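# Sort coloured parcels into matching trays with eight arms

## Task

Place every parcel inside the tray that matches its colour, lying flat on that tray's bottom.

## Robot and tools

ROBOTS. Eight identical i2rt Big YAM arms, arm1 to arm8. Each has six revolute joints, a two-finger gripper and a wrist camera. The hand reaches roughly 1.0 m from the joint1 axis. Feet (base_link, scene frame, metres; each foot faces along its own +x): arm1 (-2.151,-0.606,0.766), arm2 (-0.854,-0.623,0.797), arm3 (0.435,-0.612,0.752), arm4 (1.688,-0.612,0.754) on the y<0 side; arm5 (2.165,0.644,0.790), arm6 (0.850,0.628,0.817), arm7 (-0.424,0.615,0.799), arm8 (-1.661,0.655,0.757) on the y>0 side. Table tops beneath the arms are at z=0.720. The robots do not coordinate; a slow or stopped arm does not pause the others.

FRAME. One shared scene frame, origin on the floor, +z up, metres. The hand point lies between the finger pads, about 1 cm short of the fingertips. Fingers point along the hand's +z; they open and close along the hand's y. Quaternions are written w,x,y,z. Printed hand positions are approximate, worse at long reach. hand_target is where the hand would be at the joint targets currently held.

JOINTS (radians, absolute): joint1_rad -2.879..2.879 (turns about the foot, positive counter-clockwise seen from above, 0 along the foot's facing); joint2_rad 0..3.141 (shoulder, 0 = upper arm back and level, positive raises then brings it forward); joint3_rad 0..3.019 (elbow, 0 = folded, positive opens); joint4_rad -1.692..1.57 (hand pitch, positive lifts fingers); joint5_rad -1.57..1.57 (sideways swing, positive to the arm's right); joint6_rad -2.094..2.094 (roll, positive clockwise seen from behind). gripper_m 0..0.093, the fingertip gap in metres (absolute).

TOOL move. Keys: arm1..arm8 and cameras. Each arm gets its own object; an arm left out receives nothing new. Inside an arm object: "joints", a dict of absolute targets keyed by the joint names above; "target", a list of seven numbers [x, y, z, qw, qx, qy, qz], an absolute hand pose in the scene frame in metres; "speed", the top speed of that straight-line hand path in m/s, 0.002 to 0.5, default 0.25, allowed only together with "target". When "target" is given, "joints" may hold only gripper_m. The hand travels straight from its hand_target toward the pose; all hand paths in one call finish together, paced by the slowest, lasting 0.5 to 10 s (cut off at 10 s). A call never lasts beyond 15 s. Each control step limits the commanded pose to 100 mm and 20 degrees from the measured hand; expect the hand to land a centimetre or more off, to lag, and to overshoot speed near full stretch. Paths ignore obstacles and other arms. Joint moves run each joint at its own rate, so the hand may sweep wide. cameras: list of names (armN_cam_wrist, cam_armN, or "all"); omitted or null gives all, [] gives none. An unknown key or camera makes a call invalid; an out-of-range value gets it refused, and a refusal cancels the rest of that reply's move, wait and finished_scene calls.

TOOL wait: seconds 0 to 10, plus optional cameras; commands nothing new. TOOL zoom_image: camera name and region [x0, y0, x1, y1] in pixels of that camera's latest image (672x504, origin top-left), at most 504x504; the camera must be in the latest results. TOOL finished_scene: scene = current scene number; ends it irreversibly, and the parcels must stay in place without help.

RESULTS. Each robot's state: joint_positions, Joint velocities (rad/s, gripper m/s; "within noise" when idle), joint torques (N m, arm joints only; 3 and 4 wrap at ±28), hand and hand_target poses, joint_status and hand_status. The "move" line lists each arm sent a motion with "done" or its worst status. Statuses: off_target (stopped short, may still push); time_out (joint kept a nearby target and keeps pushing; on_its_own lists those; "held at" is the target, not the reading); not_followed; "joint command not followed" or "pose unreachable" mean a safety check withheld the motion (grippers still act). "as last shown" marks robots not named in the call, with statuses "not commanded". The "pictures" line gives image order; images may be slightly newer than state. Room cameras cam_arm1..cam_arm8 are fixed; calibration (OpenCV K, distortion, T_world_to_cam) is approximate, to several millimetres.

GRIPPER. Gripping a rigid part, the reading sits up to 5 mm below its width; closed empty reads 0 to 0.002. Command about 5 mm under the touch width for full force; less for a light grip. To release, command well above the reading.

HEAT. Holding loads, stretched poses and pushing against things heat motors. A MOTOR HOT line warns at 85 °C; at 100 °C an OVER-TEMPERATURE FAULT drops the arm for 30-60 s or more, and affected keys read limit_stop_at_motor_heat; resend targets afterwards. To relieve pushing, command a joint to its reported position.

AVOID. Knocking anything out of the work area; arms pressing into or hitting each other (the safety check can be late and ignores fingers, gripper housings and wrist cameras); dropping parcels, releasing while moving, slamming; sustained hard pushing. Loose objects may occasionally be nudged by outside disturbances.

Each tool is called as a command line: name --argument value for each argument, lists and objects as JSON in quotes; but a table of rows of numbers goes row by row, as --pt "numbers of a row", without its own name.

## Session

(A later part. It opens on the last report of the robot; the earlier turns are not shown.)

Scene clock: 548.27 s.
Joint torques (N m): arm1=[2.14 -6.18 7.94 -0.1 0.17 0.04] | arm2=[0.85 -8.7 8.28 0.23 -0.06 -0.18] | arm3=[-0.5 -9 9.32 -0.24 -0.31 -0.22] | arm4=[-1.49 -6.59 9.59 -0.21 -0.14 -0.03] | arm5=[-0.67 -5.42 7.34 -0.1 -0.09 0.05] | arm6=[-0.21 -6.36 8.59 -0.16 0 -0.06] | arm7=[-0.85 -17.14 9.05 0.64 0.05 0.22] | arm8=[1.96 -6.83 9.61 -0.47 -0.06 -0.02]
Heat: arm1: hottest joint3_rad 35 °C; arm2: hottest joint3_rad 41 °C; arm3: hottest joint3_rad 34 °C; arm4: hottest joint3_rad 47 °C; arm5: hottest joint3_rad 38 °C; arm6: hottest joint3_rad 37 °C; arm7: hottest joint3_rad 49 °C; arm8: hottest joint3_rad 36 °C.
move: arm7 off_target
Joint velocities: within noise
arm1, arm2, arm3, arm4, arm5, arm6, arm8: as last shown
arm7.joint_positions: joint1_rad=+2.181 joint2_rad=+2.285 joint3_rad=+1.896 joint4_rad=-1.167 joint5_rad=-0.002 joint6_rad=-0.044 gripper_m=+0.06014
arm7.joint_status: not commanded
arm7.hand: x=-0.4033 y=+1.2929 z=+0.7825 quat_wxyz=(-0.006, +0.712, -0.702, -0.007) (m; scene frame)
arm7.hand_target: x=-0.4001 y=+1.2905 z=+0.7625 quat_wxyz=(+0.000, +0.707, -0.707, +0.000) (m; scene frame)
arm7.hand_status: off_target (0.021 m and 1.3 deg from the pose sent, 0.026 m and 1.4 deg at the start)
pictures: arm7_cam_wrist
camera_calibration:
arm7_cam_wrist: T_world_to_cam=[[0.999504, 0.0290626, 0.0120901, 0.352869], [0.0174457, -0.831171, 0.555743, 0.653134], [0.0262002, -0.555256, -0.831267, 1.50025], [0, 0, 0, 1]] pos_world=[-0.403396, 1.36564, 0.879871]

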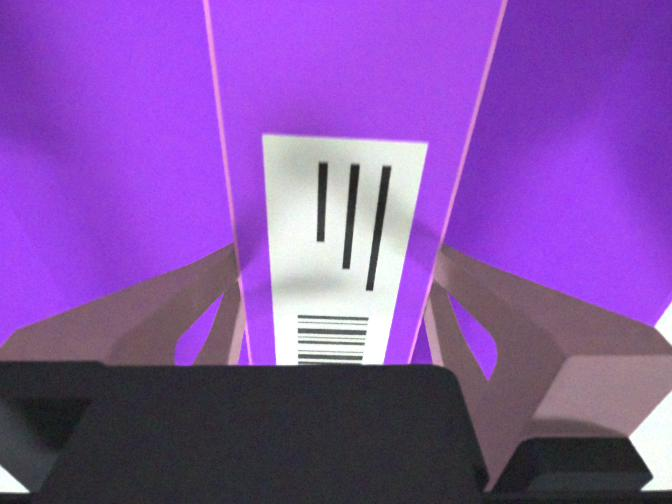

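Resting on the floor.

move --arm7 '{"joints":{"gripper_m":0.093}}' --cameras '[]'

move --arm7 '{"target":[-0.4,1.285,0.92,0,0.7071,-0.7071,0]}' --cameras '[]'

move --arm7 '{"target":[-0.412,0.955,1.06,0,0.7071,-0.7071,0],"speed":0.35}' --cameras '["cam_arm7"]'

zoom_image --camera "cam_arm7" --region '[310, 40, 450, 170]'

Scene clock: 556.87 s.
Joint torques (N m): arm1=[2.02 -6.48 8.01 -0.05 0.16 0.06] | arm2=[0.85 -8.7 8.28 0.21 -0.06 -0.18] | arm3=[-0.56 -9.11 9.32 -0.24 -0.29 -0.21] | arm4=[-1.49 -6.53 9.59 -0.21 -0.14 -0.03] | arm5=[-1.14 -5.71 7.06 -0.09 -0.11 0.08] | arm6=[-0.21 -6.3 8.61 -0.13 0.01 -0.06] | arm7=[-0.73 -17.61 9.05 0.54 0.05 0.21] | arm8=[1.67 -6.71 9.46 -0.47 -0.05 -0.03]
Heat: arm1: hottest joint3_rad 35 °C; arm2: hottest joint3_rad 41 °C; arm3: hottest joint3_rad 34 °C; arm4: hottest joint3_rad 46 °C; arm5: hottest joint3_rad 38 °C; arm6: hottest joint3_rad 37 °C; arm7: hottest joint3_rad 48 °C; arm8: hottest joint3_rad 36 °C.
move: arm7 done
Joint velocities: arm1=[within noise] | arm2=[within noise] | arm3=[within noise] | arm4=[within noise] | arm5=[within noise] | arm6=[within noise] | arm7=[-0.044 -0.015 -0.007 -0.007 -0.095 -0.007 0.001] | arm8=[within noise]
arm1, arm2, arm4, arm5, arm6, arm8: as last shown
arm3.joint_positions: joint1_rad=+0.183 joint2_rad=+1.221 joint3_rad=+1.346 joint4_rad=-1.672 joint5_rad=-0.004 joint6_rad=-0.410 gripper_m=+0.09297
arm3.joint_status: not commanded
arm3.hand: x=+0.1234 y=-0.4725 z=+1.0620 quat_wxyz=(-0.006, +1.000, -0.009, -0.009) (m; scene frame)
arm3.hand_target: x=+0.1239 y=-0.4740 z=+1.0600 quat_wxyz=(-0.001, +1.000, +0.000, -0.001) (m; scene frame)
arm3.hand_status: not commanded
arm7.joint_positions: joint1_rad=+2.181 joint2_rad=+2.292 joint3_rad=+1.896 joint4_rad=-1.164 joint5_rad=-0.002 joint6_rad=-0.043 gripper_m=+0.09288
arm7.joint_status: all done
arm7.hand: x=-0.4033 y=+1.2925 z=+0.7778 quat_wxyz=(-0.004, +0.712, -0.702, -0.005) (m; scene frame)
arm7.hand_target: x=-0.4001 y=+1.2904 z=+0.7624 quat_wxyz=(+0.000, +0.707, -0.707, +0.000) (m; scene frame)
arm7.hand_status: not commanded
pictures: none
No camera images: "cameras" was empty.

Scene clock: 558.33 s.
Joint torques (N m): arm1=[2.02 -6.53 8.03 -0.05 0.15 0.06] | arm2=[0.85 -8.64 8.28 0.23 -0.06 -0.18] | arm3=[-0.56 -9.05 9.31 -0.24 -0.3 -0.22] | arm4=[-1.49 -6.59 9.59 -0.21 -0.14 -0.03] | arm5=[-1.03 -5.66 7.09 0.01 -0.1 0.04] | arm6=[-0.21 -6.24 8.61 -0.16 0 -0.06] | arm7=[-0.73 -17.38 14.86 -0.34 0.03 0.21] | arm8=[1.9 -6.53 9.59 -0.54 -0.04 -0.04]
Heat: arm1: hottest joint3_rad 35 °C; arm2: hottest joint3_rad 41 °C; arm3: hottest joint3_rad 34 °C; arm4: hottest joint3_rad 46 °C; arm5: hottest joint3_rad 38 °C; arm6: hottest joint3_rad 37 °C; arm7: hottest joint3_rad 48 °C; arm8: hottest joint3_rad 36 °C.
move: arm7 off_target
Joint velocities: arm1=[-0.005 -0.015 -0.007 -0.007 -0.168 0.007 0] | arm2=[within noise] | arm3=[within noise] | arm4=[within noise] | arm5=[within noise] | arm6=[within noise] | arm7=[within noise] | arm8=[within noise]
arm1, arm2, arm3, arm4, arm5, arm6, arm8: as last shown
arm7.joint_positions: joint1_rad=+2.181 joint2_rad=+2.152 joint3_rad=+2.005 joint4_rad=-1.455 joint5_rad=-0.002 joint6_rad=-0.043 gripper_m=+0.09292
arm7.joint_status: not commanded
arm7.hand: x=-0.4039 y=+1.2709 z=+0.9088 quat_wxyz=(+0.011, +0.712, -0.702, +0.009) (m; scene frame)
arm7.hand_target: x=-0.4001 y=+1.2842 z=+0.9201 quat_wxyz=(+0.000, +0.707, -0.707, +0.000) (m; scene frame)
arm7.hand_status: off_target (0.018 m and 1.8 deg from the pose sent, 0.143 m and 1.1 deg at the start)
pictures: none
No camera images: "cameras" was empty.

Scene clock: 560.27 s.
Joint torques (N m): arm1=[2.02 -6.42 7.94 -0.08 0.15 0.07] | arm2=[0.85 -8.7 8.28 0.23 -0.06 -0.18] | arm3=[-0.5 -9.11 9.26 -0.21 -0.31 -0.21] | arm4=[-1.55 -6.59 9.59 -0.21 -0.15 -0.03] | arm5=[-0.97 -5.77 7.27 0.01 -0.09 0.01] | arm6=[-0.21 -6.36 8.59 -0.14 0 -0.05] | arm7=[-0.38 -7.3 9.02 -0.21 0.06 0.22] | arm8=[1.61 -6.71 9.62 -0.54 -0.07 -0.02]
Heat: arm1: hottest joint3_rad 35 °C; arm2: hottest joint3_rad 41 °C; arm3: hottest joint3_rad 34 °C; arm4: hottest joint3_rad 46 °C; arm5: hottest joint3_rad 38 °C; arm6: hottest joint3_rad 37 °C; arm7: hottest joint3_rad 48 °C; arm8: hottest joint3_rad 36 °C.
move: arm7 done
Joint velocities: within noise
arm1, arm2, arm3, arm4, arm5, arm6, arm8: as last shown
arm7.joint_positions: joint1_rad=+2.181 joint2_rad=+1.228 joint3_rad=+1.233 joint4_rad=-1.552 joint5_rad=-0.002 joint6_rad=-0.042 gripper_m=+0.09292
arm7.joint_status: not commanded
arm7.hand: x=-0.4131 y=+0.9603 z=+1.0664 quat_wxyz=(-0.009, +0.711, -0.703, -0.010) (m; scene frame)
arm7.hand_target: x=-0.4120 y=+0.9550 z=+1.0601 quat_wxyz=(+0.000, +0.707, -0.707, +0.000) (m; scene frame)
arm7.hand_status: done (0.008 m and 1.7 deg from the pose sent, 0.350 m and 1.8 deg at the start)
pictures: cam_arm7

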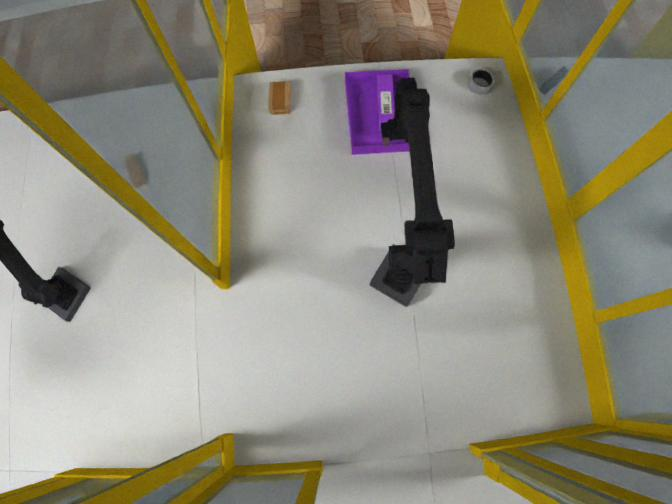

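Scaled by 3.600.

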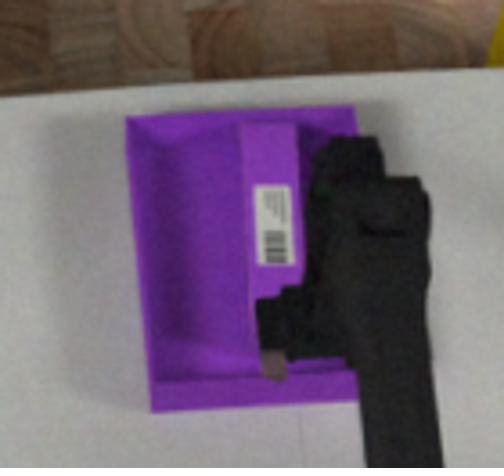

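finished_scene --scene 2

The scene is finished: the task was done.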